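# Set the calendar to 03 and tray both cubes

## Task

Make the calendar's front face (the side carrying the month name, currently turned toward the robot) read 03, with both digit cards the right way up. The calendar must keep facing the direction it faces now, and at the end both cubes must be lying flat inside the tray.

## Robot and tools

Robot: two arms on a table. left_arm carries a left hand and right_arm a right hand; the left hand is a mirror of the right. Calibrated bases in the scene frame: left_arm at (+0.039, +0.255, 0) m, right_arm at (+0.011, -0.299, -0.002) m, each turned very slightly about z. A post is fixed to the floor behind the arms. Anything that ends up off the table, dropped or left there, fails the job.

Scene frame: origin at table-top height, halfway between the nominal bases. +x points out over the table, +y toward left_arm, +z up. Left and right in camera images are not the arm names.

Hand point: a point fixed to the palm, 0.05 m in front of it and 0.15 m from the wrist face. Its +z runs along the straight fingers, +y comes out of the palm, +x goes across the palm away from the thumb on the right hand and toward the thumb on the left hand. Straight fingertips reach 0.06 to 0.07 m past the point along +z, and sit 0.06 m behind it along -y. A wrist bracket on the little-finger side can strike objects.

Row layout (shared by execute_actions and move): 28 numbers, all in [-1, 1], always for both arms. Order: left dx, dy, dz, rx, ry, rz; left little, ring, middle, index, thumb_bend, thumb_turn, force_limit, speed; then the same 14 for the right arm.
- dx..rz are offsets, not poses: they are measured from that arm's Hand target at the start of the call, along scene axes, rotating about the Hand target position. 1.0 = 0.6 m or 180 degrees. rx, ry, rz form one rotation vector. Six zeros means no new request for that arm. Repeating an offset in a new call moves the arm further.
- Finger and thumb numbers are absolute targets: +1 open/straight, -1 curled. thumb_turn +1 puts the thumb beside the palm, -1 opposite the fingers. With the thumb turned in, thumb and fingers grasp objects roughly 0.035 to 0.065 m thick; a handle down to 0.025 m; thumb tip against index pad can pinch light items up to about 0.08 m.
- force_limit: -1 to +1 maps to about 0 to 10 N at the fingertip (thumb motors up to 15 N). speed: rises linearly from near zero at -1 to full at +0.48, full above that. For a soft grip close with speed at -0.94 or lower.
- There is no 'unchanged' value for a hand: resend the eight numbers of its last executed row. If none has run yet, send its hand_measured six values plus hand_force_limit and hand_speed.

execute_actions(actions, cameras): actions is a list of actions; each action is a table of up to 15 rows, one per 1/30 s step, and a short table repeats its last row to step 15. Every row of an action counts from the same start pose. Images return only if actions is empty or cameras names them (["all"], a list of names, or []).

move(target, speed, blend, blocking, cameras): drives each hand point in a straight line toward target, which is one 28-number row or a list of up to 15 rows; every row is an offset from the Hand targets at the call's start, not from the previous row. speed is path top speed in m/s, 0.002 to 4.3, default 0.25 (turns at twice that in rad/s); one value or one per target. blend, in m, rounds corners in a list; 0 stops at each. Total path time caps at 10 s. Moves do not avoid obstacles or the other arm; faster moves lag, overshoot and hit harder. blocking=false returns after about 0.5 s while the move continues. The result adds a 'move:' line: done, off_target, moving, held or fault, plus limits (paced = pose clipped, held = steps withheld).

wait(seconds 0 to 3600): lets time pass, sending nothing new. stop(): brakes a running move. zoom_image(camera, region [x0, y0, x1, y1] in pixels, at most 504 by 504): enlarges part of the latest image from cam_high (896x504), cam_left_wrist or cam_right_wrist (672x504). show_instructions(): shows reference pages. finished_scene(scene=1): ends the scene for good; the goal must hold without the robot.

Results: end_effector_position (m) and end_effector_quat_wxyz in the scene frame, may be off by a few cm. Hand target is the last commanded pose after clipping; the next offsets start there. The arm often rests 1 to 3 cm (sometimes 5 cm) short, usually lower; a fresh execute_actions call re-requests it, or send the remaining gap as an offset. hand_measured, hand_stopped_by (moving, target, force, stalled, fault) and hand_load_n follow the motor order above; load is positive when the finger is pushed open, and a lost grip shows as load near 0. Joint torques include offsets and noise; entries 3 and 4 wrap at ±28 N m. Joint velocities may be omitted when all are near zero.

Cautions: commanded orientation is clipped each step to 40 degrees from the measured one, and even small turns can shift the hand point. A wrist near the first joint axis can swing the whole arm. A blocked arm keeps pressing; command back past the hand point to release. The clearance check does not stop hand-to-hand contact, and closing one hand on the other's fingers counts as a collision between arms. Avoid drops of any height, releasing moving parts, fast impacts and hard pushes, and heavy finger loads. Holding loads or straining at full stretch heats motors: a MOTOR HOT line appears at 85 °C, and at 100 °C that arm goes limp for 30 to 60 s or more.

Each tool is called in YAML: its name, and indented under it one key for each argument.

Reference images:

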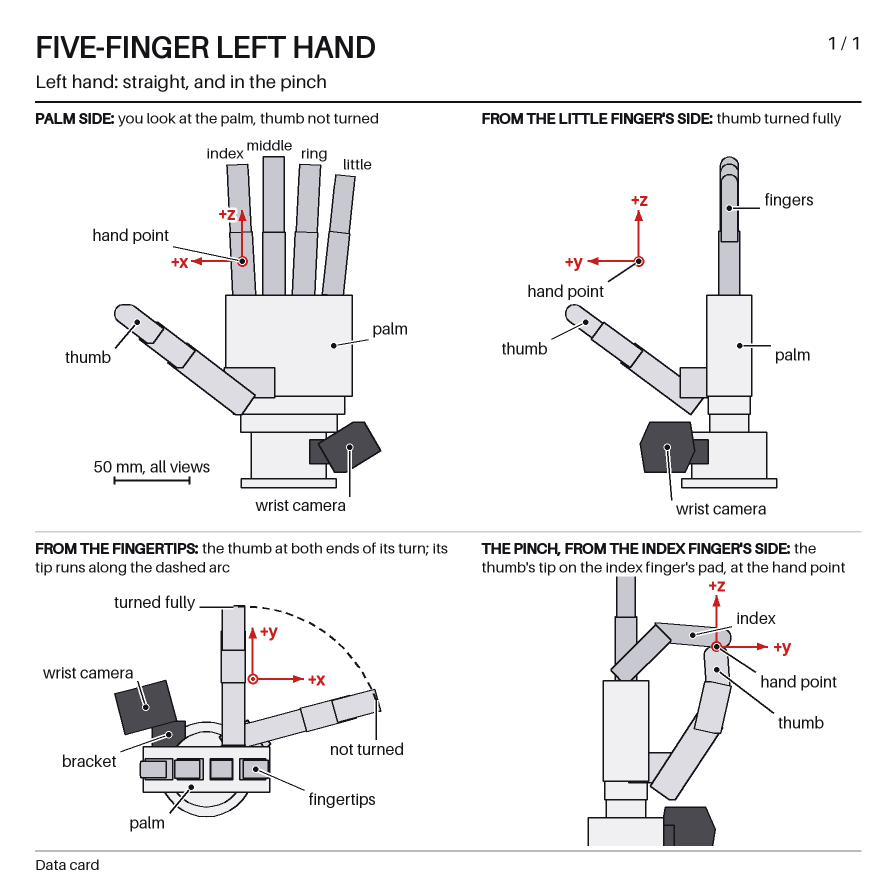

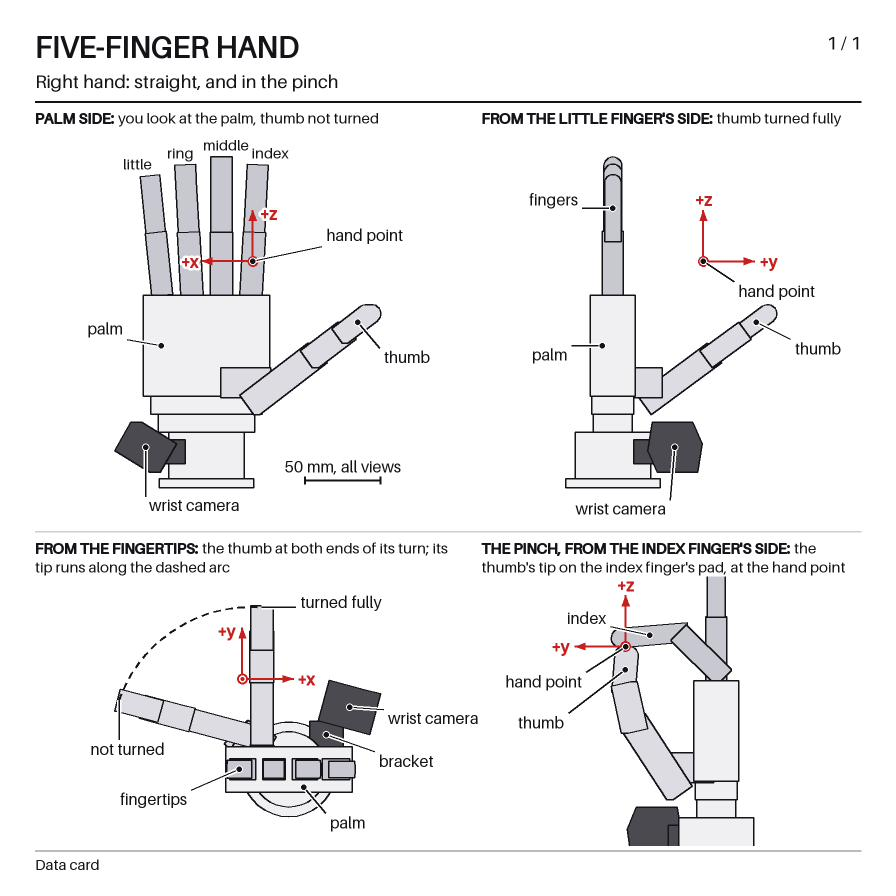

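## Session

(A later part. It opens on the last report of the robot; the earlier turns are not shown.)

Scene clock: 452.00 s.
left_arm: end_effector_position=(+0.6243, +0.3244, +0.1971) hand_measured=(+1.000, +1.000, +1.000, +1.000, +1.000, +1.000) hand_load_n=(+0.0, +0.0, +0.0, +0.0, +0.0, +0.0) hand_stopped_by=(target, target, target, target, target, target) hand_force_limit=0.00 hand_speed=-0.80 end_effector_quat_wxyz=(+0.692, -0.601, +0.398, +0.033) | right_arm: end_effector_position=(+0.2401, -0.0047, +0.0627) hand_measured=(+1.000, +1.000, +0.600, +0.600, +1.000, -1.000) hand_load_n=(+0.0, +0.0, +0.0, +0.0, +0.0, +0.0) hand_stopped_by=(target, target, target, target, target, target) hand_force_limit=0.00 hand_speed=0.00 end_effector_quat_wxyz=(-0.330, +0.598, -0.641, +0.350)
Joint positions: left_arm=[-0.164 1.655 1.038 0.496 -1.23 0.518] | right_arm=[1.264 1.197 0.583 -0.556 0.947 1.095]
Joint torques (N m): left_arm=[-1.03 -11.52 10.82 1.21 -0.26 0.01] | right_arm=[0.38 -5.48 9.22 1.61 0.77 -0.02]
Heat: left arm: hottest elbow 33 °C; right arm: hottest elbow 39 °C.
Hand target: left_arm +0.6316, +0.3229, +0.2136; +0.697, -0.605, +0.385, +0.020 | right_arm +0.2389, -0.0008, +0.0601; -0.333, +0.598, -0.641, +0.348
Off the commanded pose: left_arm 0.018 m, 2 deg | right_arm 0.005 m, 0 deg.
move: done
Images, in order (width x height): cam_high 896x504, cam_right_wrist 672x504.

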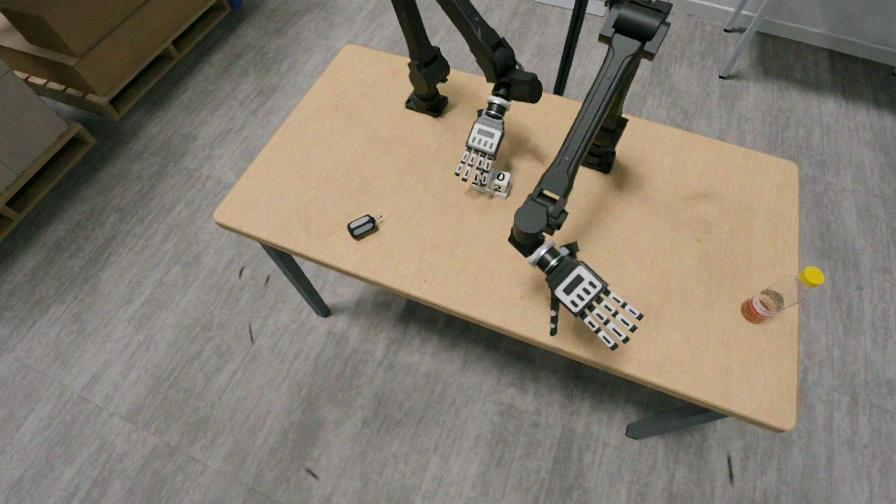

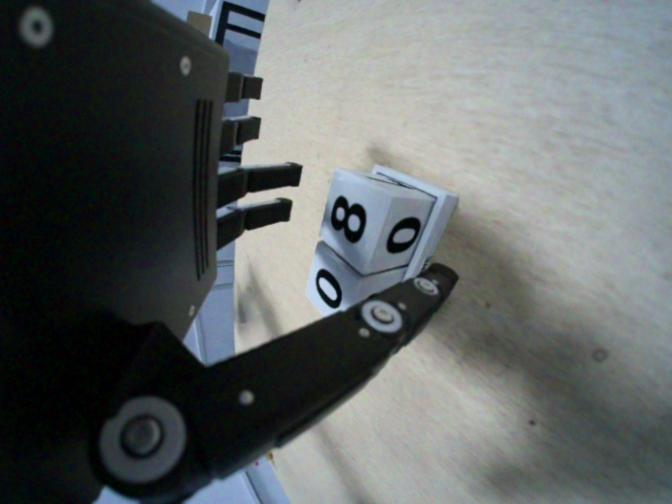

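move:
  target: [0,0,0,0,0,0,1,1,1,1,1,1,0,-0.8,-0.001,0.0028,-0.041,0,0,0,1,1,0.6,0.6,1,-1,0,0]
  speed: 0.05
  cameras: ["cam_right_wrist","cam_high"]

zoom_image:
  camera: "cam_right_wrist"
  region: [300, 130, 480, 310]

zoom_image:
  camera: "cam_high"
  region: [440, 130, 560, 220]

Scene clock: 479.10 s.
left_arm: end_effector_position=(+0.6243, +0.3244, +0.1971) hand_measured=(+1.000, +1.000, +1.000, +1.000, +1.000, +1.000) hand_load_n=(-0.5, +0.0, +0.0, +0.0, +0.0, +0.0) hand_stopped_by=(target, target, target, target, target, target) hand_force_limit=0.00 hand_speed=-0.80 end_effector_quat_wxyz=(+0.692, -0.601, +0.398, +0.033) | right_arm: end_effector_position=(+0.2395, -0.0026, +0.0377) hand_measured=(+1.000, +1.000, +0.600, +0.600, +1.000, -1.000) hand_load_n=(+0.0, +0.0, +0.0, +0.0, +0.0, +0.0) hand_stopped_by=(target, target, target, target, target, target) hand_force_limit=0.00 hand_speed=0.00 end_effector_quat_wxyz=(-0.329, +0.600, -0.640, +0.350)
Joint positions: left_arm=[-0.164 1.655 1.038 0.496 -1.23 0.518] | right_arm=[1.268 1.262 0.554 -0.466 0.948 1.095]
Joint torques (N m): left_arm=[-1.03 -11.46 10.81 1.22 -0.25 0.01] | right_arm=[0.38 -6.01 8.54 1.57 0.81 0.02]
Heat: left arm: hottest elbow 33 °C; right arm: hottest elbow 39 °C.
Hand target: left_arm +0.6316, +0.3229, +0.2136; +0.697, -0.605, +0.385, +0.020 | right_arm +0.2383, +0.0008, +0.0354; -0.333, +0.598, -0.641, +0.348
Off the commanded pose: left_arm 0.018 m, 2 deg | right_arm 0.004 m, 1 deg.
move: done
Images, in order (width x height): cam_high 896x504, cam_right_wrist 672x504.

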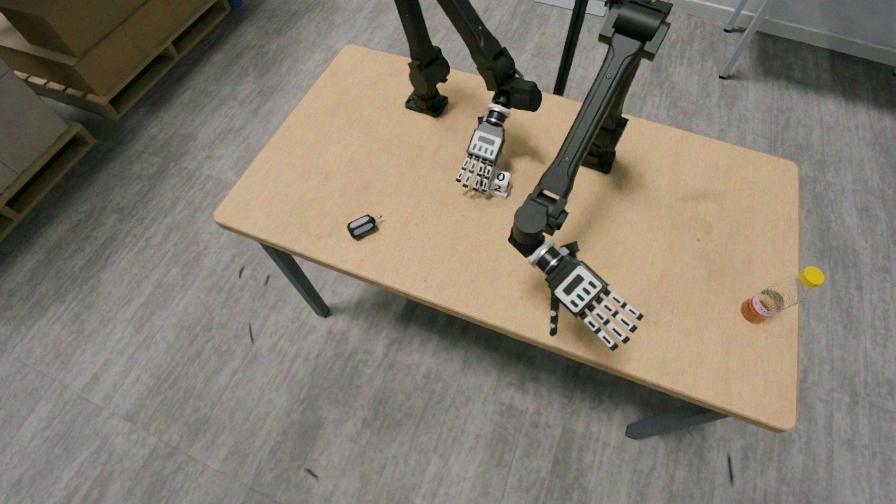

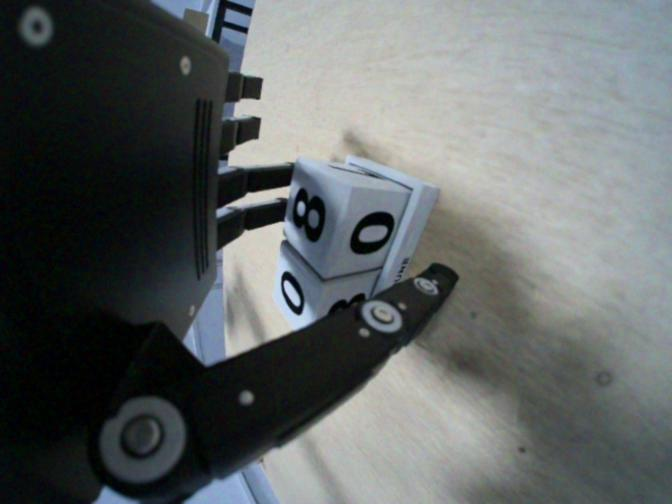

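Scaled by 2.800 from the camera's image (finer frame: 960x720).

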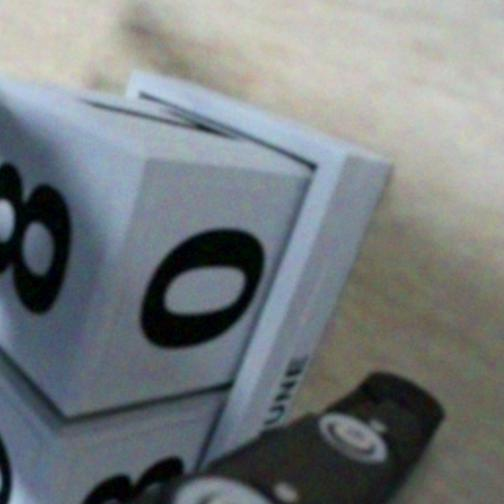

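Scaled by 4.200 from the camera's image (finer frame: 1280x720).

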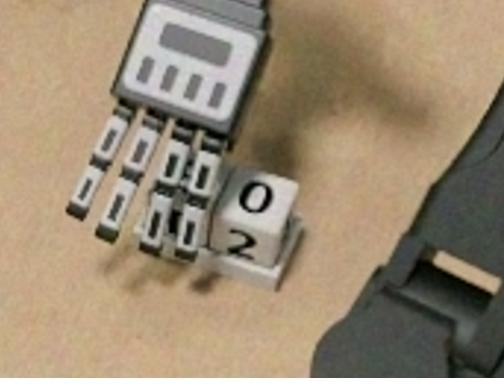

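move:
  target: [0,0,0,0,0,0,1,1,1,1,1,1,0,-0.8,0,0,0,0,0,0,1,1,0.33,0.33,0.58,-1,-0.4,-0.3]
  cameras: ["cam_right_wrist","cam_high"]

zoom_image:
  camera: "cam_right_wrist"
  region: [260, 130, 480, 350]

Scene clock: 488.20 s.
left_arm: end_effector_position=(+0.6243, +0.3244, +0.1971) hand_measured=(+1.000, +1.000, +1.000, +1.000, +1.000, +1.000) hand_load_n=(+0.0, +0.0, +0.0, +0.0, +0.0, +0.0) hand_stopped_by=(target, target, target, target, target, target) hand_force_limit=0.00 hand_speed=-0.80 end_effector_quat_wxyz=(+0.692, -0.601, +0.398, +0.033) | right_arm: end_effector_position=(+0.2395, -0.0026, +0.0377) hand_measured=(+1.000, +1.000, +0.330, +0.330, +0.580, -1.000) hand_load_n=(+0.0, +0.0, +0.0, +0.0, +0.5, +0.0) hand_stopped_by=(target, target, target, target, target, target) hand_force_limit=-0.40 hand_speed=-0.30 end_effector_quat_wxyz=(-0.329, +0.600, -0.640, +0.350)
Joint positions: left_arm=[-0.164 1.655 1.038 0.496 -1.23 0.518] | right_arm=[1.268 1.262 0.554 -0.466 0.948 1.095]
Joint torques (N m): left_arm=[-1.03 -11.46 10.82 1.22 -0.25 0] | right_arm=[0.32 -6.01 8.57 1.61 0.8 0.02]
Heat: left arm: hottest elbow 33 °C; right arm: hottest elbow 38 °C.
Hand target: left_arm +0.6316, +0.3229, +0.2136; +0.697, -0.605, +0.385, +0.020 | right_arm +0.2383, +0.0008, +0.0354; -0.333, +0.598, -0.641, +0.348
Off the commanded pose: left_arm 0.018 m, 2 deg | right_arm 0.004 m, 1 deg.
move: done
Images, in order (width x height): cam_high 896x504, cam_right_wrist 672x504.

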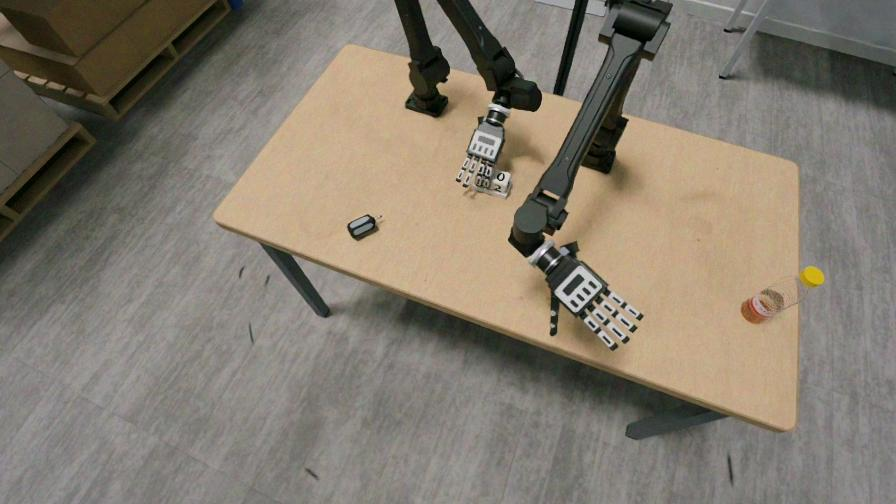

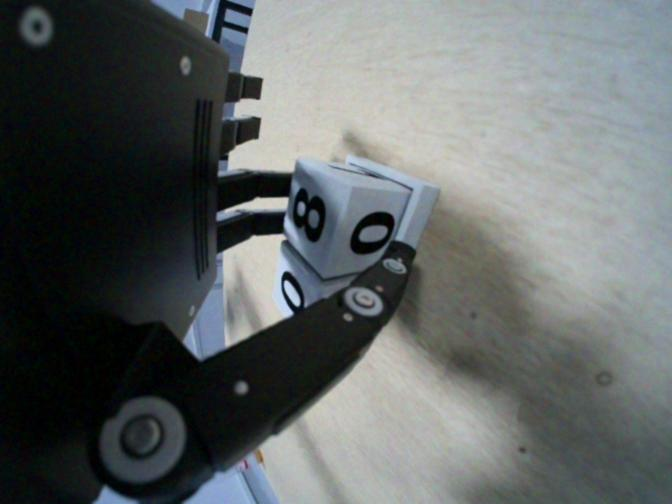

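Scaled by 2.291 from the camera's image (finer frame: 960x720).

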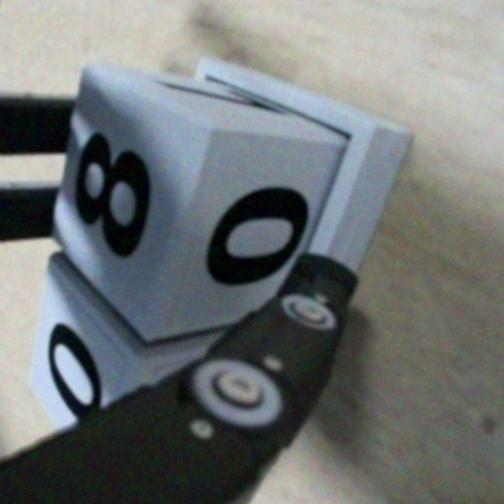

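move:
  target: [0,0,0,0,0,0,1,1,1,1,1,1,0,-0.8,0,0,0,0,0,0,1,1,0.0,0.0,0.3,-1,-0.6,-0.94]
  cameras: ["cam_right_wrist"]

zoom_image:
  camera: "cam_right_wrist"
  region: [260, 130, 480, 350]

Scene clock: 514.67 s.
left_arm: end_effector_position=(+0.6243, +0.3244, +0.1971) hand_measured=(+1.000, +1.000, +1.000, +1.000, +1.000, +1.000) hand_load_n=(+0.0, +0.0, +0.0, +0.0, +0.0, +0.0) hand_stopped_by=(target, target, target, target, target, target) hand_force_limit=0.00 hand_speed=-0.80 end_effector_quat_wxyz=(+0.692, -0.601, +0.398, +0.033) | right_arm: end_effector_position=(+0.2397, -0.0026, +0.0379) hand_measured=(+1.000, +1.000, +0.174, +0.168, +0.500, -1.000) hand_load_n=(+0.5, +0.0, +2.5, +2.0, +3.5, +0.0) hand_stopped_by=(target, target, force, force, force, target) hand_force_limit=-0.60 hand_speed=-0.94 end_effector_quat_wxyz=(-0.329, +0.600, -0.640, +0.351)
Joint positions: left_arm=[-0.164 1.655 1.038 0.496 -1.23 0.518] | right_arm=[1.268 1.262 0.554 -0.466 0.949 1.096]
Joint torques (N m): left_arm=[-1.03 -11.52 10.82 1.22 -0.25 0.01] | right_arm=[0.26 -6.07 8.55 1.58 0.75 0.02]
Motor temperatures (°C): left_arm=[29 31 33 26 26 24] | right_arm=[24 32 37 25 28 25]
Heat: left arm: hottest elbow 33 °C; right arm: hottest elbow 37 °C.
Hand target: left_arm +0.6316, +0.3229, +0.2136; +0.697, -0.605, +0.385, +0.020 | right_arm +0.2383, +0.0009, +0.0354; -0.333, +0.598, -0.641, +0.348
Off the commanded pose: left_arm 0.018 m, 2 deg | right_arm 0.004 m, 1 deg.
move: done

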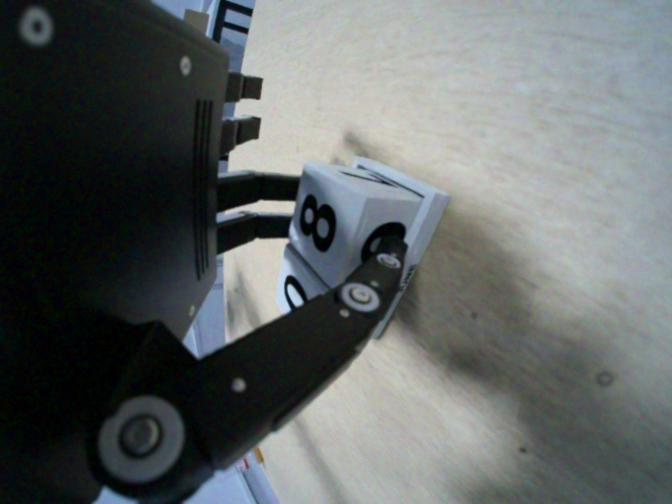

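Scaled by 2.291 from the camera's image (finer frame: 960x720).

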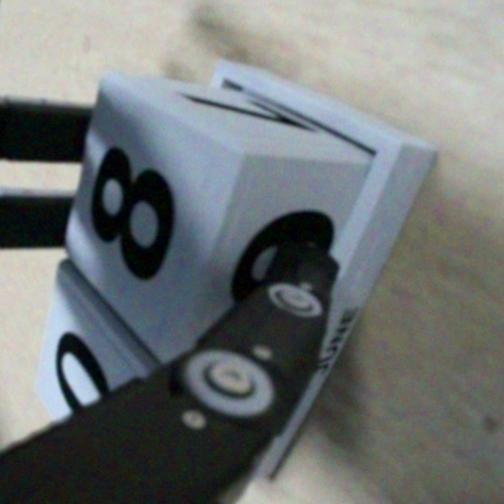

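move:
  target: [0,0,0,0,0,0,1,1,1,1,1,1,0,-0.8,0,0,0.05,0,0,0,1,1,0.0,0.0,0.3,-1,-0.6,-0.94]
  speed: 0.04
  cameras: ["cam_right_wrist"]

zoom_image:
  camera: "cam_right_wrist"
  region: [260, 130, 480, 350]

Scene clock: 521.57 s.
left_arm: end_effector_position=(+0.6243, +0.3244, +0.1971) hand_measured=(+1.000, +1.000, +1.000, +1.000, +1.000, +1.000) hand_load_n=(+0.0, +0.0, +0.0, +0.0, +0.0, +0.0) hand_stopped_by=(target, target, target, target, target, target) hand_force_limit=0.00 hand_speed=-0.80 end_effector_quat_wxyz=(+0.692, -0.601, +0.398, +0.033) | right_arm: end_effector_position=(+0.2344, -0.0179, +0.0461) hand_measured=(+1.000, +1.000, +0.174, +0.168, +0.500, -1.000) hand_load_n=(+0.0, +0.0, +2.5, +2.0, +4.0, +0.0) hand_stopped_by=(target, target, force, force, force, target) hand_force_limit=-0.60 hand_speed=-0.94 end_effector_quat_wxyz=(-0.313, +0.608, -0.635, +0.359)
Joint positions: left_arm=[-0.164 1.655 1.038 0.496 -1.23 0.518] | right_arm=[1.268 1.212 0.554 -0.557 0.949 1.097]
Joint torques (N m): left_arm=[-0.97 -11.46 10.82 1.21 -0.25 0.01] | right_arm=[0.32 -7.3 12.59 0.72 0.73 0.01]
Heat: left arm: hottest elbow 33 °C; right arm: hottest elbow 37 °C.
Hand target: left_arm +0.6316, +0.3229, +0.2136; +0.697, -0.605, +0.385, +0.020 | right_arm +0.2383, +0.0009, +0.0655; -0.334, +0.598, -0.641, +0.348
Off the commanded pose: left_arm 0.018 m, 2 deg | right_arm 0.027 m, 3 deg.
move: off_target (right_arm)

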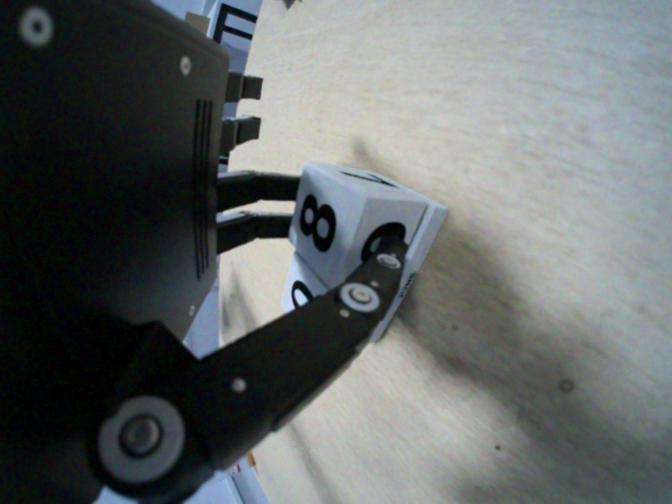

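Scaled by 2.291 from the camera's image (finer frame: 960x720).

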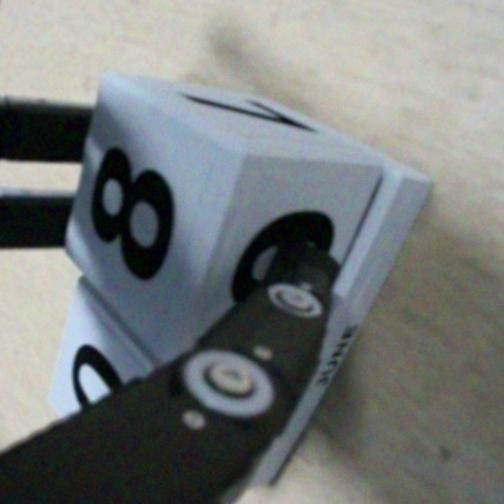

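move:
  target: [0,0,0,0,0,0,1,1,1,1,1,1,0,-0.8,0,0.01,0.07,0,0,0,1,1,0.0,0.0,0.3,-1,-0.6,-0.94]
  speed: 0.05
  cameras: ["cam_right_wrist","cam_high"]

zoom_image:
  camera: "cam_high"
  region: [440, 130, 560, 220]

Scene clock: 530.77 s.
left_arm: end_effector_position=(+0.6243, +0.3244, +0.1971) hand_measured=(+1.000, +1.000, +1.000, +1.000, +1.000, +1.000) hand_load_n=(+0.0, +0.0, +0.0, +0.0, +0.0, +0.0) hand_stopped_by=(target, target, target, target, target, target) hand_force_limit=0.00 hand_speed=-0.80 end_effector_quat_wxyz=(+0.692, -0.601, +0.398, +0.033) | right_arm: end_effector_position=(+0.2345, -0.0118, +0.0850) hand_measured=(+1.000, +1.000, +0.174, +0.168, +0.500, -1.000) hand_load_n=(+0.0, +0.0, +2.5, +2.0, +4.0, +0.0) hand_stopped_by=(target, target, force, force, force, target) hand_force_limit=-0.60 hand_speed=-0.94 end_effector_quat_wxyz=(-0.311, +0.610, -0.634, +0.359)
Joint positions: left_arm=[-0.164 1.655 1.038 0.496 -1.23 0.518] | right_arm=[1.274 1.153 0.635 -0.709 0.949 1.103]
Joint torques (N m): left_arm=[-1.03 -11.52 10.82 1.22 -0.25 0.01] | right_arm=[0.38 -6.95 13.74 0.72 0.83 0.04]
Heat: left arm: hottest elbow 33 °C; right arm: hottest elbow 38 °C.
Hand target: left_arm +0.6316, +0.3229, +0.2136; +0.697, -0.605, +0.385, +0.020 | right_arm +0.2384, +0.0068, +0.1074; -0.333, +0.598, -0.641, +0.348
Off the commanded pose: left_arm 0.018 m, 2 deg | right_arm 0.030 m, 3 deg.
move: off_target (right_arm)
Images, in order (width x height): cam_high 896x504, cam_right_wrist 672x504.

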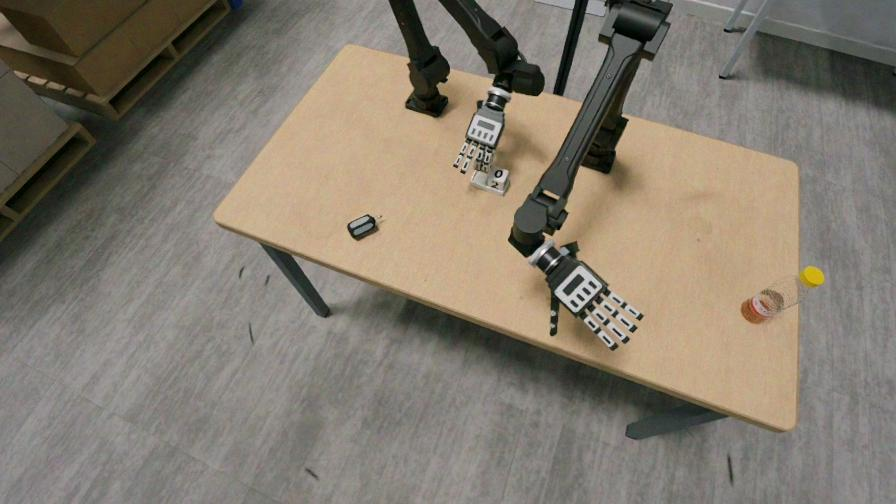

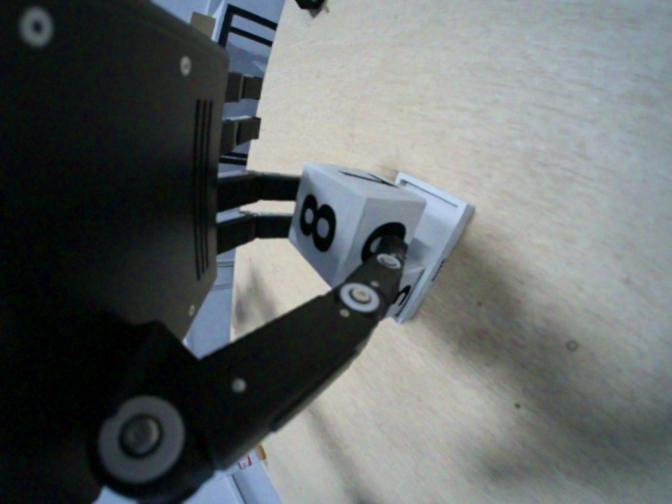

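Scaled by 4.200 from the camera's image (finer frame: 1280x720).

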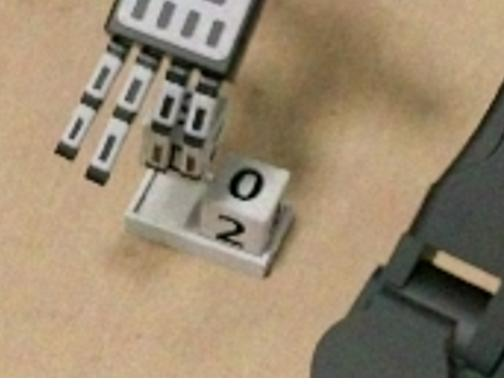

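move:
  target: [0,0,0,0,0,0,1,1,1,1,1,1,0,-0.8,0.0,-0.19,0.0,0,0,0,1,1,0.0,0.0,0.3,-1,-0.6,-0.94]
  speed: 0.08
  cameras: ["cam_right_wrist","cam_high"]

zoom_image:
  camera: "cam_high"
  region: [400, 110, 540, 220]

Scene clock: 558.77 s.
left_arm: end_effector_position=(+0.6243, +0.3244, +0.1971) hand_measured=(+1.000, +1.000, +1.000, +1.000, +1.000, +1.000) hand_load_n=(-0.5, +0.0, +0.0, +0.0, +0.0, -0.5) hand_stopped_by=(target, target, target, target, target, target) hand_force_limit=0.00 hand_speed=-0.80 end_effector_quat_wxyz=(+0.692, -0.601, +0.398, +0.033) | right_arm: end_effector_position=(+0.2357, -0.1086, +0.1041) hand_measured=(+1.000, +1.000, +0.174, +0.168, +0.500, -1.000) hand_load_n=(+0.0, +0.0, +2.0, +2.0, +4.0, +0.5) hand_stopped_by=(target, target, force, force, force, target) hand_force_limit=-0.60 hand_speed=-0.94 end_effector_quat_wxyz=(-0.327, +0.600, -0.641, +0.349)
Joint positions: left_arm=[-0.164 1.655 1.038 0.496 -1.23 0.518] | right_arm=[1.102 0.733 0.44 -0.7 0.866 0.863]
Joint torques (N m): left_arm=[-1.03 -11.46 10.82 1.21 -0.25 0] | right_arm=[-0.62 -2.37 10.96 1.96 0.48 -0.2]
Heat: left arm: hottest elbow 34 °C; right arm: hottest elbow 40 °C.
Hand target: left_arm +0.6316, +0.3229, +0.2136; +0.697, -0.605, +0.385, +0.020 | right_arm +0.2383, -0.1072, +0.1074; -0.333, +0.598, -0.641, +0.348
Off the commanded pose: left_arm 0.018 m, 2 deg | right_arm 0.005 m, 1 deg.
move: done
Images, in order (width x height): cam_high 896x504, cam_right_wrist 672x504.

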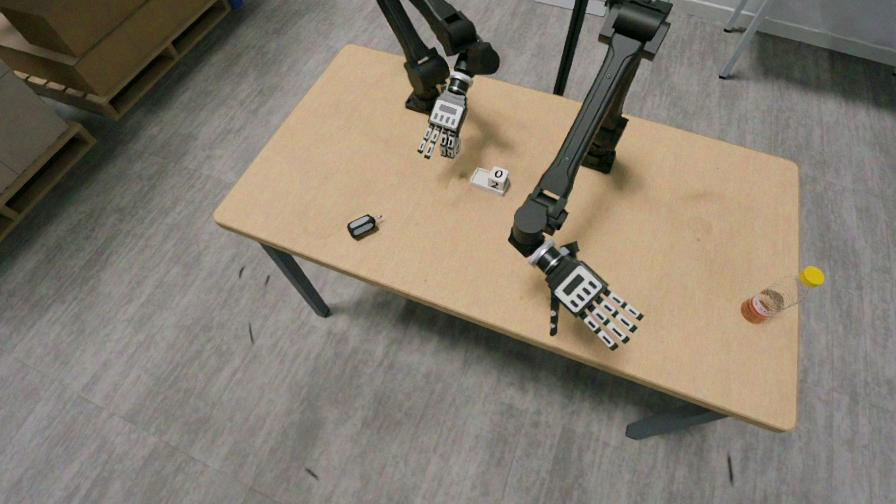

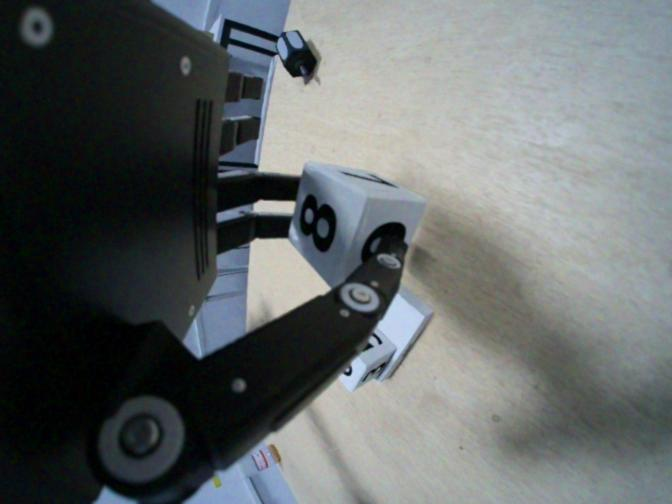

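Scaled by 3.600 from the camera's image (finer frame: 1280x720).

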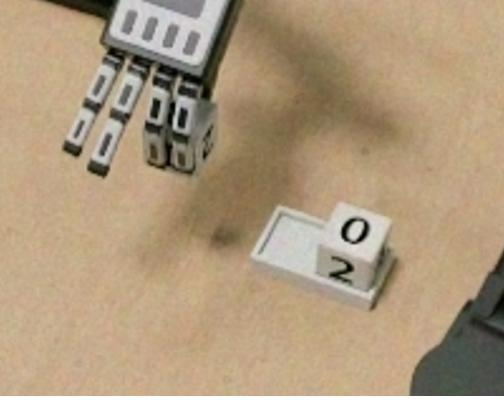

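move:
  target: [0,0,0,0,0,0,1,1,1,1,1,1,0,-0.8,0.0,-0.02,-0.115,0,0,0,1,1,0.0,0.0,0.3,-1,-0.6,-0.94]
  speed: 0.05
  cameras: ["cam_high"]

zoom_image:
  camera: "cam_high"
  region: [400, 110, 480, 190]

Scene clock: 567.00 s.
left_arm: end_effector_position=(+0.6243, +0.3244, +0.1971) hand_measured=(+1.000, +1.000, +1.000, +1.000, +1.000, +1.000) hand_load_n=(+0.0, +0.0, +0.0, +0.0, +0.0, +0.0) hand_stopped_by=(target, target, target, target, target, target) hand_force_limit=0.00 hand_speed=-0.80 end_effector_quat_wxyz=(+0.692, -0.601, +0.398, +0.033) | right_arm: end_effector_position=(+0.2357, -0.1197, +0.0383) hand_measured=(+1.000, +1.000, +0.174, +0.168, +0.500, -1.000) hand_load_n=(+0.0, +0.0, +2.5, +2.0, +4.0, +0.0) hand_stopped_by=(target, target, force, force, force, target) hand_force_limit=-0.60 hand_speed=-0.94 end_effector_quat_wxyz=(-0.333, +0.598, -0.642, +0.347)
Joint positions: left_arm=[-0.164 1.655 1.038 0.496 -1.23 0.518] | right_arm=[1.071 0.806 0.269 -0.413 0.847 0.823]
Joint torques (N m): left_arm=[-1.03 -11.46 10.82 1.21 -0.26 0] | right_arm=[-0.73 -1.38 10.13 2.02 0.45 -0.19]
Heat: left arm: hottest elbow 34 °C; right arm: hottest elbow 40 °C.
Hand target: left_arm +0.6316, +0.3229, +0.2136; +0.697, -0.605, +0.385, +0.020 | right_arm +0.2383, -0.1191, +0.0385; -0.333, +0.598, -0.641, +0.348
Off the commanded pose: left_arm 0.018 m, 2 deg | right_arm 0.003 m, 0 deg.
move: done

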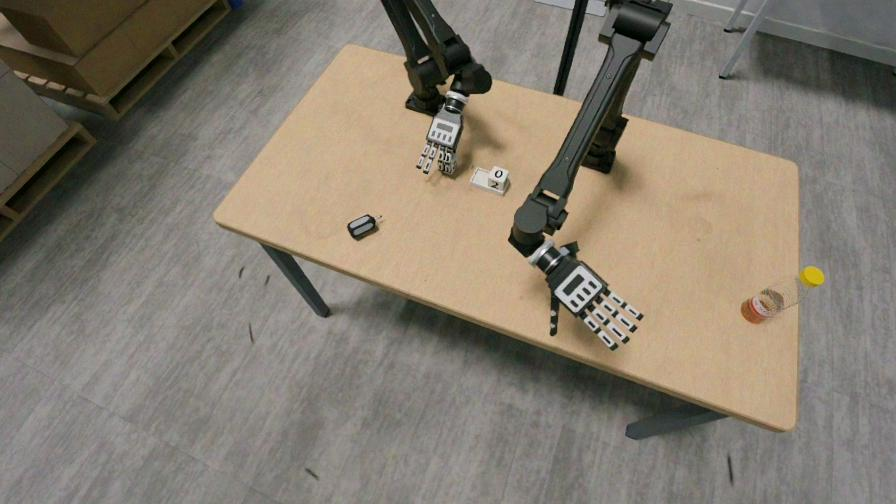

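Scaled by 6.300 from the camera's image (finer frame: 1280x720).

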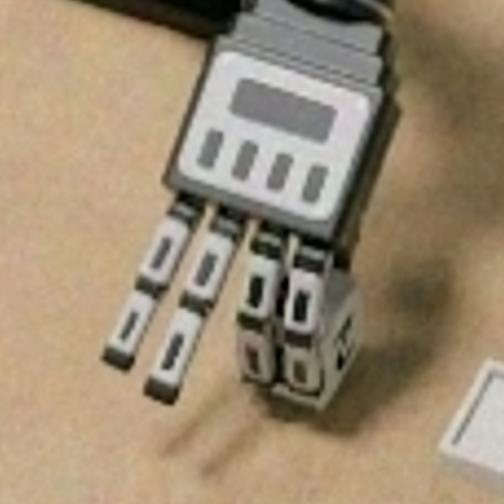

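move:
  target: [0,0,0,0,0,0,1,1,1,1,1,1,0,-0.8,0.0,0,-0.007,0,0,0,1,1,0.0,0.0,0.3,-1,-0.6,-0.94]
  speed: 0.03
  cameras: []

move:
  target: [0,0,0,0,0,0,1,1,1,1,1,1,0,-0.8,0.0,0,-0.006,0,0,0,1,1,0.0,0.0,0.3,-1,-0.6,-0.94]
  speed: 0.03
  cameras: ["cam_high"]

zoom_image:
  camera: "cam_high"
  region: [400, 110, 480, 190]

Scene clock: 573.97 s.
left_arm: end_effector_position=(+0.6243, +0.3244, +0.1971) hand_measured=(+1.000, +1.000, +1.000, +1.000, +1.000, +1.000) hand_load_n=(+0.0, +0.0, +0.0, +0.0, +0.0, -0.5) hand_stopped_by=(target, target, target, target, target, target) hand_force_limit=0.00 hand_speed=-0.80 end_effector_quat_wxyz=(+0.692, -0.601, +0.398, +0.033) | right_arm: end_effector_position=(+0.2358, -0.1194, +0.0345) hand_measured=(+1.000, +1.000, +0.174, +0.168, +0.500, -1.000) hand_load_n=(+0.0, +0.0, +2.0, +2.0, +4.0, +0.0) hand_stopped_by=(target, target, force, force, force, target) hand_force_limit=-0.60 hand_speed=-0.94 end_effector_quat_wxyz=(-0.333, +0.598, -0.642, +0.347)
Joint positions: left_arm=[-0.164 1.655 1.038 0.496 -1.23 0.518] | right_arm=[1.071 0.819 0.262 -0.391 0.847 0.823]
Joint torques (N m): left_arm=[-0.97 -11.46 10.82 1.22 -0.25 0.01] | right_arm=[-0.73 -1.38 9.95 2 0.46 -0.19]
Heat: left arm: hottest elbow 34 °C; right arm: hottest elbow 40 °C.
Hand target: left_arm +0.6316, +0.3229, +0.2136; +0.697, -0.605, +0.385, +0.020 | right_arm +0.2383, -0.1191, +0.0343; -0.333, +0.598, -0.641, +0.348
Off the commanded pose: left_arm 0.018 m, 2 deg | right_arm 0.003 m, 0 deg.
move: done

Scene clock: 574.53 s.
left_arm: end_effector_position=(+0.6243, +0.3244, +0.1971) hand_measured=(+1.000, +1.000, +1.000, +1.000, +1.000, +1.000) hand_load_n=(+0.0, +0.0, +0.0, +0.0, +0.0, +0.0) hand_stopped_by=(target, target, target, target, target, target) hand_force_limit=0.00 hand_speed=-0.80 end_effector_quat_wxyz=(+0.692, -0.601, +0.398, +0.033) | right_arm: end_effector_position=(+0.2359, -0.1193, +0.0310) hand_measured=(+1.000, +1.000, +0.174, +0.168, +0.500, -1.000) hand_load_n=(+0.0, +0.0, +2.0, +2.0, +4.0, +0.0) hand_stopped_by=(target, target, force, force, force, target) hand_force_limit=-0.60 hand_speed=-0.94 end_effector_quat_wxyz=(-0.333, +0.598, -0.642, +0.347)
Joint positions: left_arm=[-0.164 1.655 1.038 0.496 -1.23 0.518] | right_arm=[1.071 0.831 0.255 -0.372 0.847 0.823]
Joint torques (N m): left_arm=[-0.97 -11.46 10.82 1.22 -0.26 0.01] | right_arm=[-0.85 -1.49 9.84 2.04 0.45 -0.19]
Heat: left arm: hottest elbow 34 °C; right arm: hottest elbow 40 °C.
Hand target: left_arm +0.6316, +0.3229, +0.2136; +0.697, -0.605, +0.385, +0.020 | right_arm +0.2384, -0.1191, +0.0307; -0.334, +0.598, -0.641, +0.348
Off the commanded pose: left_arm 0.018 m, 2 deg | right_arm 0.002 m, 0 deg.
move: done

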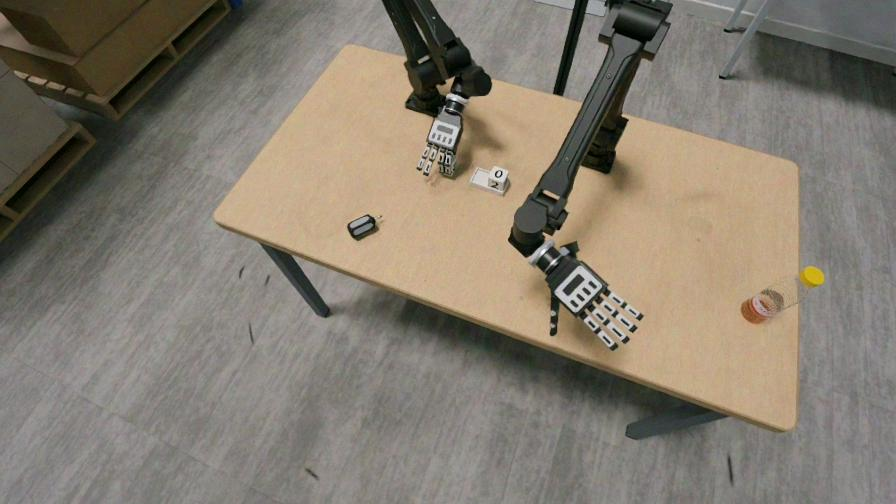

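Scaled by 6.300 from the camera's image (finer frame: 1280x720).

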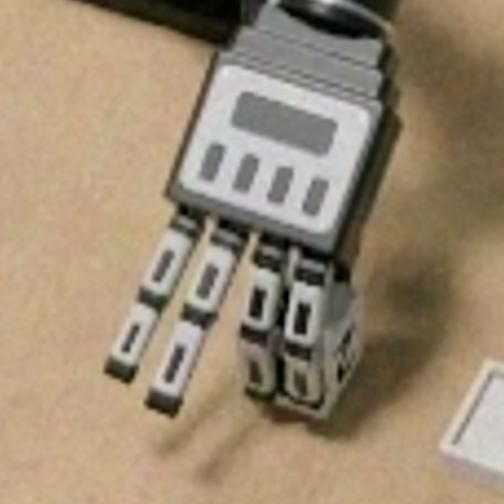

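move:
  target: [0,0,0,0,0,0,1,1,1,1,1,1,0,-0.8,0.0,0,-0.005,0,0,0,1,1,0.0,0.0,0.3,-1,-0.6,-0.94]
  speed: 0.03
  cameras: ["cam_right_wrist", "cam_high"]

zoom_image:
  camera: "cam_high"
  region: [400, 110, 480, 190]

zoom_image:
  camera: "cam_right_wrist"
  region: [260, 130, 480, 350]

Scene clock: 581.87 s.
left_arm: end_effector_position=(+0.6243, +0.3244, +0.1971) hand_measured=(+1.000, +1.000, +1.000, +1.000, +1.000, +1.000) hand_load_n=(+0.0, +0.0, +0.0, +0.0, +0.0, +0.0) hand_stopped_by=(target, target, target, target, target, target) hand_force_limit=0.00 hand_speed=-0.80 end_effector_quat_wxyz=(+0.692, -0.601, +0.398, +0.033) | right_arm: end_effector_position=(+0.2364, -0.1187, +0.0290) hand_measured=(+1.000, +1.000, +0.174, +0.168, +0.500, -1.000) hand_load_n=(+0.0, +0.0, +2.5, +2.0, +3.5, +0.0) hand_stopped_by=(target, target, force, force, force, target) hand_force_limit=-0.60 hand_speed=-0.94 end_effector_quat_wxyz=(-0.334, +0.597, -0.642, +0.346)
Joint positions: left_arm=[-0.164 1.655 1.038 0.496 -1.23 0.518] | right_arm=[1.071 0.84 0.252 -0.356 0.847 0.822]
Joint torques (N m): left_arm=[-0.97 -11.52 10.82 1.22 -0.25 0.01] | right_arm=[-0.79 -1.38 9.63 2.03 0.45 -0.18]
Heat: left arm: hottest elbow 34 °C; right arm: hottest elbow 39 °C.
Hand target: left_arm +0.6316, +0.3229, +0.2136; +0.697, -0.605, +0.385, +0.020 | right_arm +0.2384, -0.1192, +0.0277; -0.333, +0.597, -0.641, +0.348
Off the commanded pose: left_arm 0.018 m, 2 deg | right_arm 0.002 m, 0 deg.
move: done
Images, in order (width x height): cam_high 896x504, cam_right_wrist 672x504.

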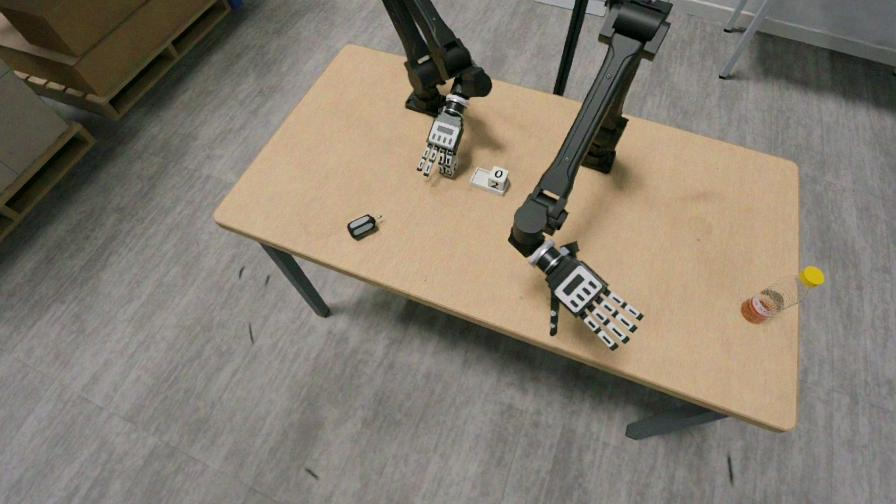

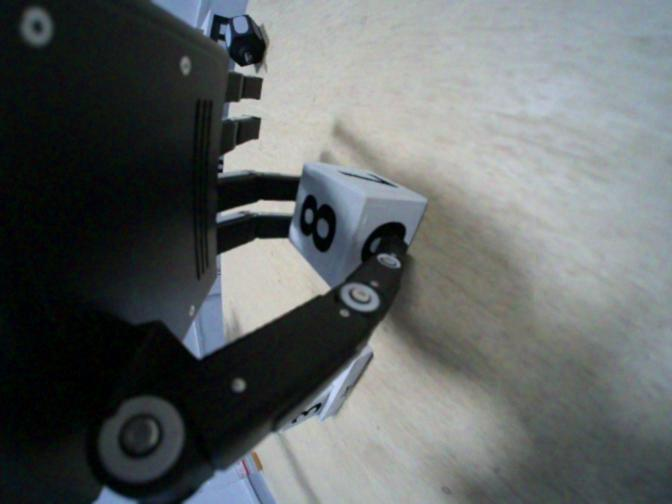

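Scaled by 6.300 from the camera's image (finer frame: 1280x720).

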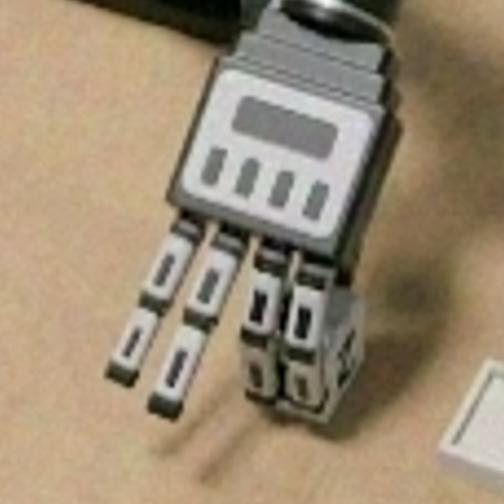

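Scaled by 2.291 from the camera's image (finer frame: 960x720).

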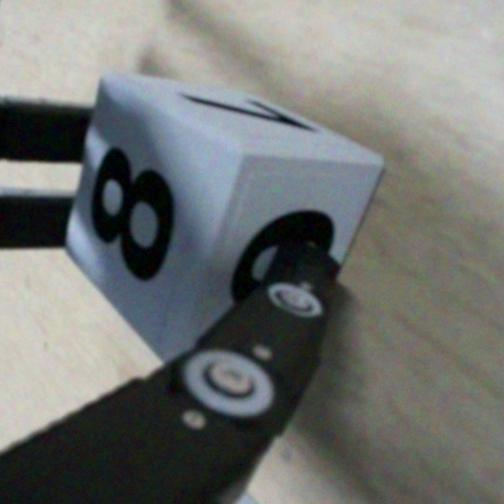

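move:
  target: [0,0,0,0,0,0,1,1,1,1,1,1,0,-0.8,0.0,0,-0.004,0,0,0,1,1,0.0,0.0,0.3,-1,-0.6,-0.94]
  speed: 0.03
  cameras: []

Scene clock: 586.57 s.
left_arm: end_effector_position=(+0.6243, +0.3244, +0.1971) hand_measured=(+1.000, +1.000, +1.000, +1.000, +1.000, +1.000) hand_load_n=(+0.0, -0.5, -0.5, +0.0, +0.0, +0.0) hand_stopped_by=(target, target, target, target, target, target) hand_force_limit=0.00 hand_speed=-0.80 end_effector_quat_wxyz=(+0.692, -0.601, +0.398, +0.033) | right_arm: end_effector_position=(+0.2373, -0.1172, +0.0287) hand_measured=(+1.000, +1.000, +0.174, +0.168, +0.500, -1.000) hand_load_n=(+0.0, +0.0, +3.0, +1.5, +3.5, +0.0) hand_stopped_by=(target, target, force, force, force, target) hand_force_limit=-0.60 hand_speed=-0.94 end_effector_quat_wxyz=(-0.337, +0.596, -0.642, +0.346)
Joint positions: left_arm=[-0.164 1.655 1.038 0.496 -1.23 0.518] | right_arm=[1.071 0.846 0.25 -0.343 0.847 0.821]
Joint torques (N m): left_arm=[-1.03 -11.46 10.82 1.22 -0.25 0.01] | right_arm=[-0.73 -1.14 9.31 1.98 0.45 -0.17]
Heat: left arm: hottest elbow 34 °C; right arm: hottest elbow 39 °C.
Hand target: left_arm +0.6316, +0.3229, +0.2136; +0.697, -0.605, +0.385, +0.020 | right_arm +0.2384, -0.1192, +0.0253; -0.333, +0.597, -0.641, +0.348
Off the commanded pose: left_arm 0.018 m, 2 deg | right_arm 0.004 m, 1 deg.
move: done

move:
  target:
    - [0,0,0,0,0,0,1,1,1,1,1,1,0,-0.8,0.0,0,0.005,0,0,0,1,1,0.0,0.0,0.3,-1,-0.6,-0.94]
    - [0,0,0,0,0,0,1,1,1,1,1,1,0,-0.8,0.0,0,0.005,0,0,0,1,1,0.5,0.5,0.85,-1,-0.6,-0.8]
  speed: 0.03
  cameras: ["cam_right_wrist", "cam_high"]

zoom_image:
  camera: "cam_right_wrist"
  region: [260, 130, 480, 350]

Scene clock: 597.37 s.
left_arm: end_effector_position=(+0.6243, +0.3244, +0.1971) hand_measured=(+1.000, +1.000, +1.000, +1.000, +1.000, +1.000) hand_load_n=(+0.0, +0.0, +0.0, +0.0, +0.0, +0.0) hand_stopped_by=(target, target, target, target, target, target) hand_force_limit=0.00 hand_speed=-0.80 end_effector_quat_wxyz=(+0.692, -0.601, +0.398, +0.033) | right_arm: end_effector_position=(+0.2373, -0.1172, +0.0287) hand_measured=(+1.000, +1.000, +0.500, +0.500, +0.850, -1.000) hand_load_n=(+0.0, +0.0, +0.0, -0.5, +0.0, +0.0) hand_stopped_by=(target, target, target, target, target, target) hand_force_limit=-0.60 hand_speed=-0.80 end_effector_quat_wxyz=(-0.337, +0.596, -0.642, +0.346)
Joint positions: left_arm=[-0.164 1.655 1.038 0.496 -1.23 0.518] | right_arm=[1.071 0.846 0.25 -0.343 0.847 0.821]
Joint torques (N m): left_arm=[-1.03 -11.46 10.82 1.22 -0.26 0.01] | right_arm=[-0.79 -2.02 9.81 1.44 0.44 -0.17]
Heat: left arm: hottest elbow 34 °C; right arm: hottest elbow 39 °C.
Hand target: left_arm +0.6316, +0.3229, +0.2136; +0.697, -0.605, +0.385, +0.020 | right_arm +0.2383, -0.1191, +0.0283; -0.333, +0.598, -0.641, +0.348
Off the commanded pose: left_arm 0.018 m, 2 deg | right_arm 0.002 m, 0 deg.
move: done
Images, in order (width x height): cam_high 896x504, cam_right_wrist 672x504.

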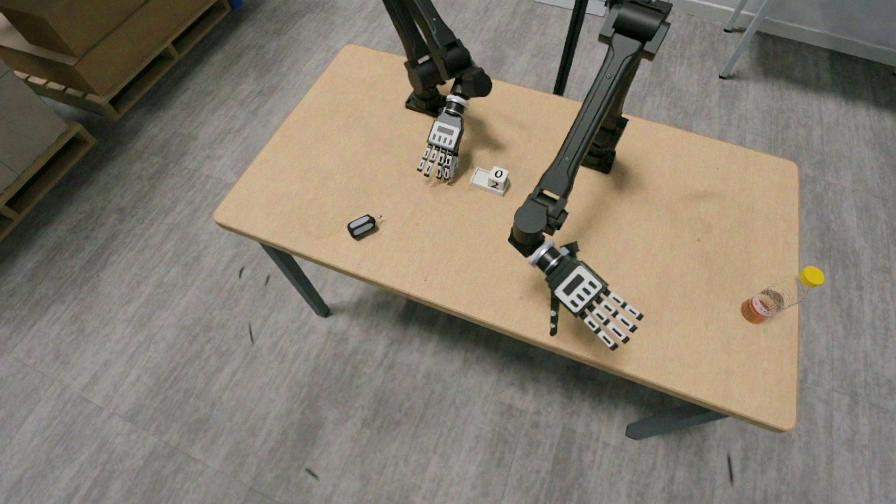

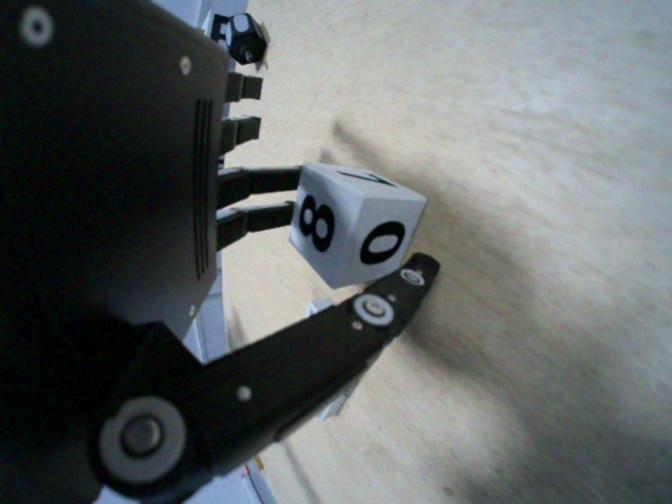

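Scaled by 2.291 from the camera's image (finer frame: 960x720).

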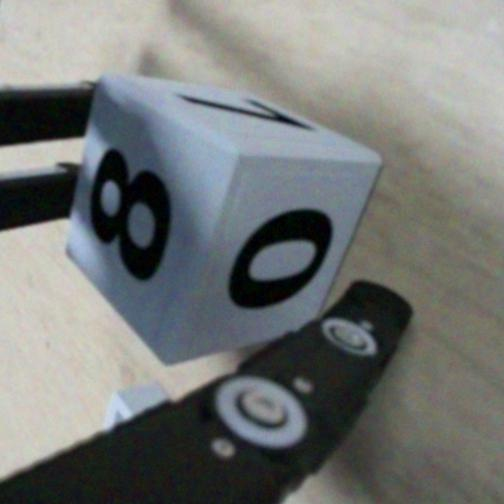

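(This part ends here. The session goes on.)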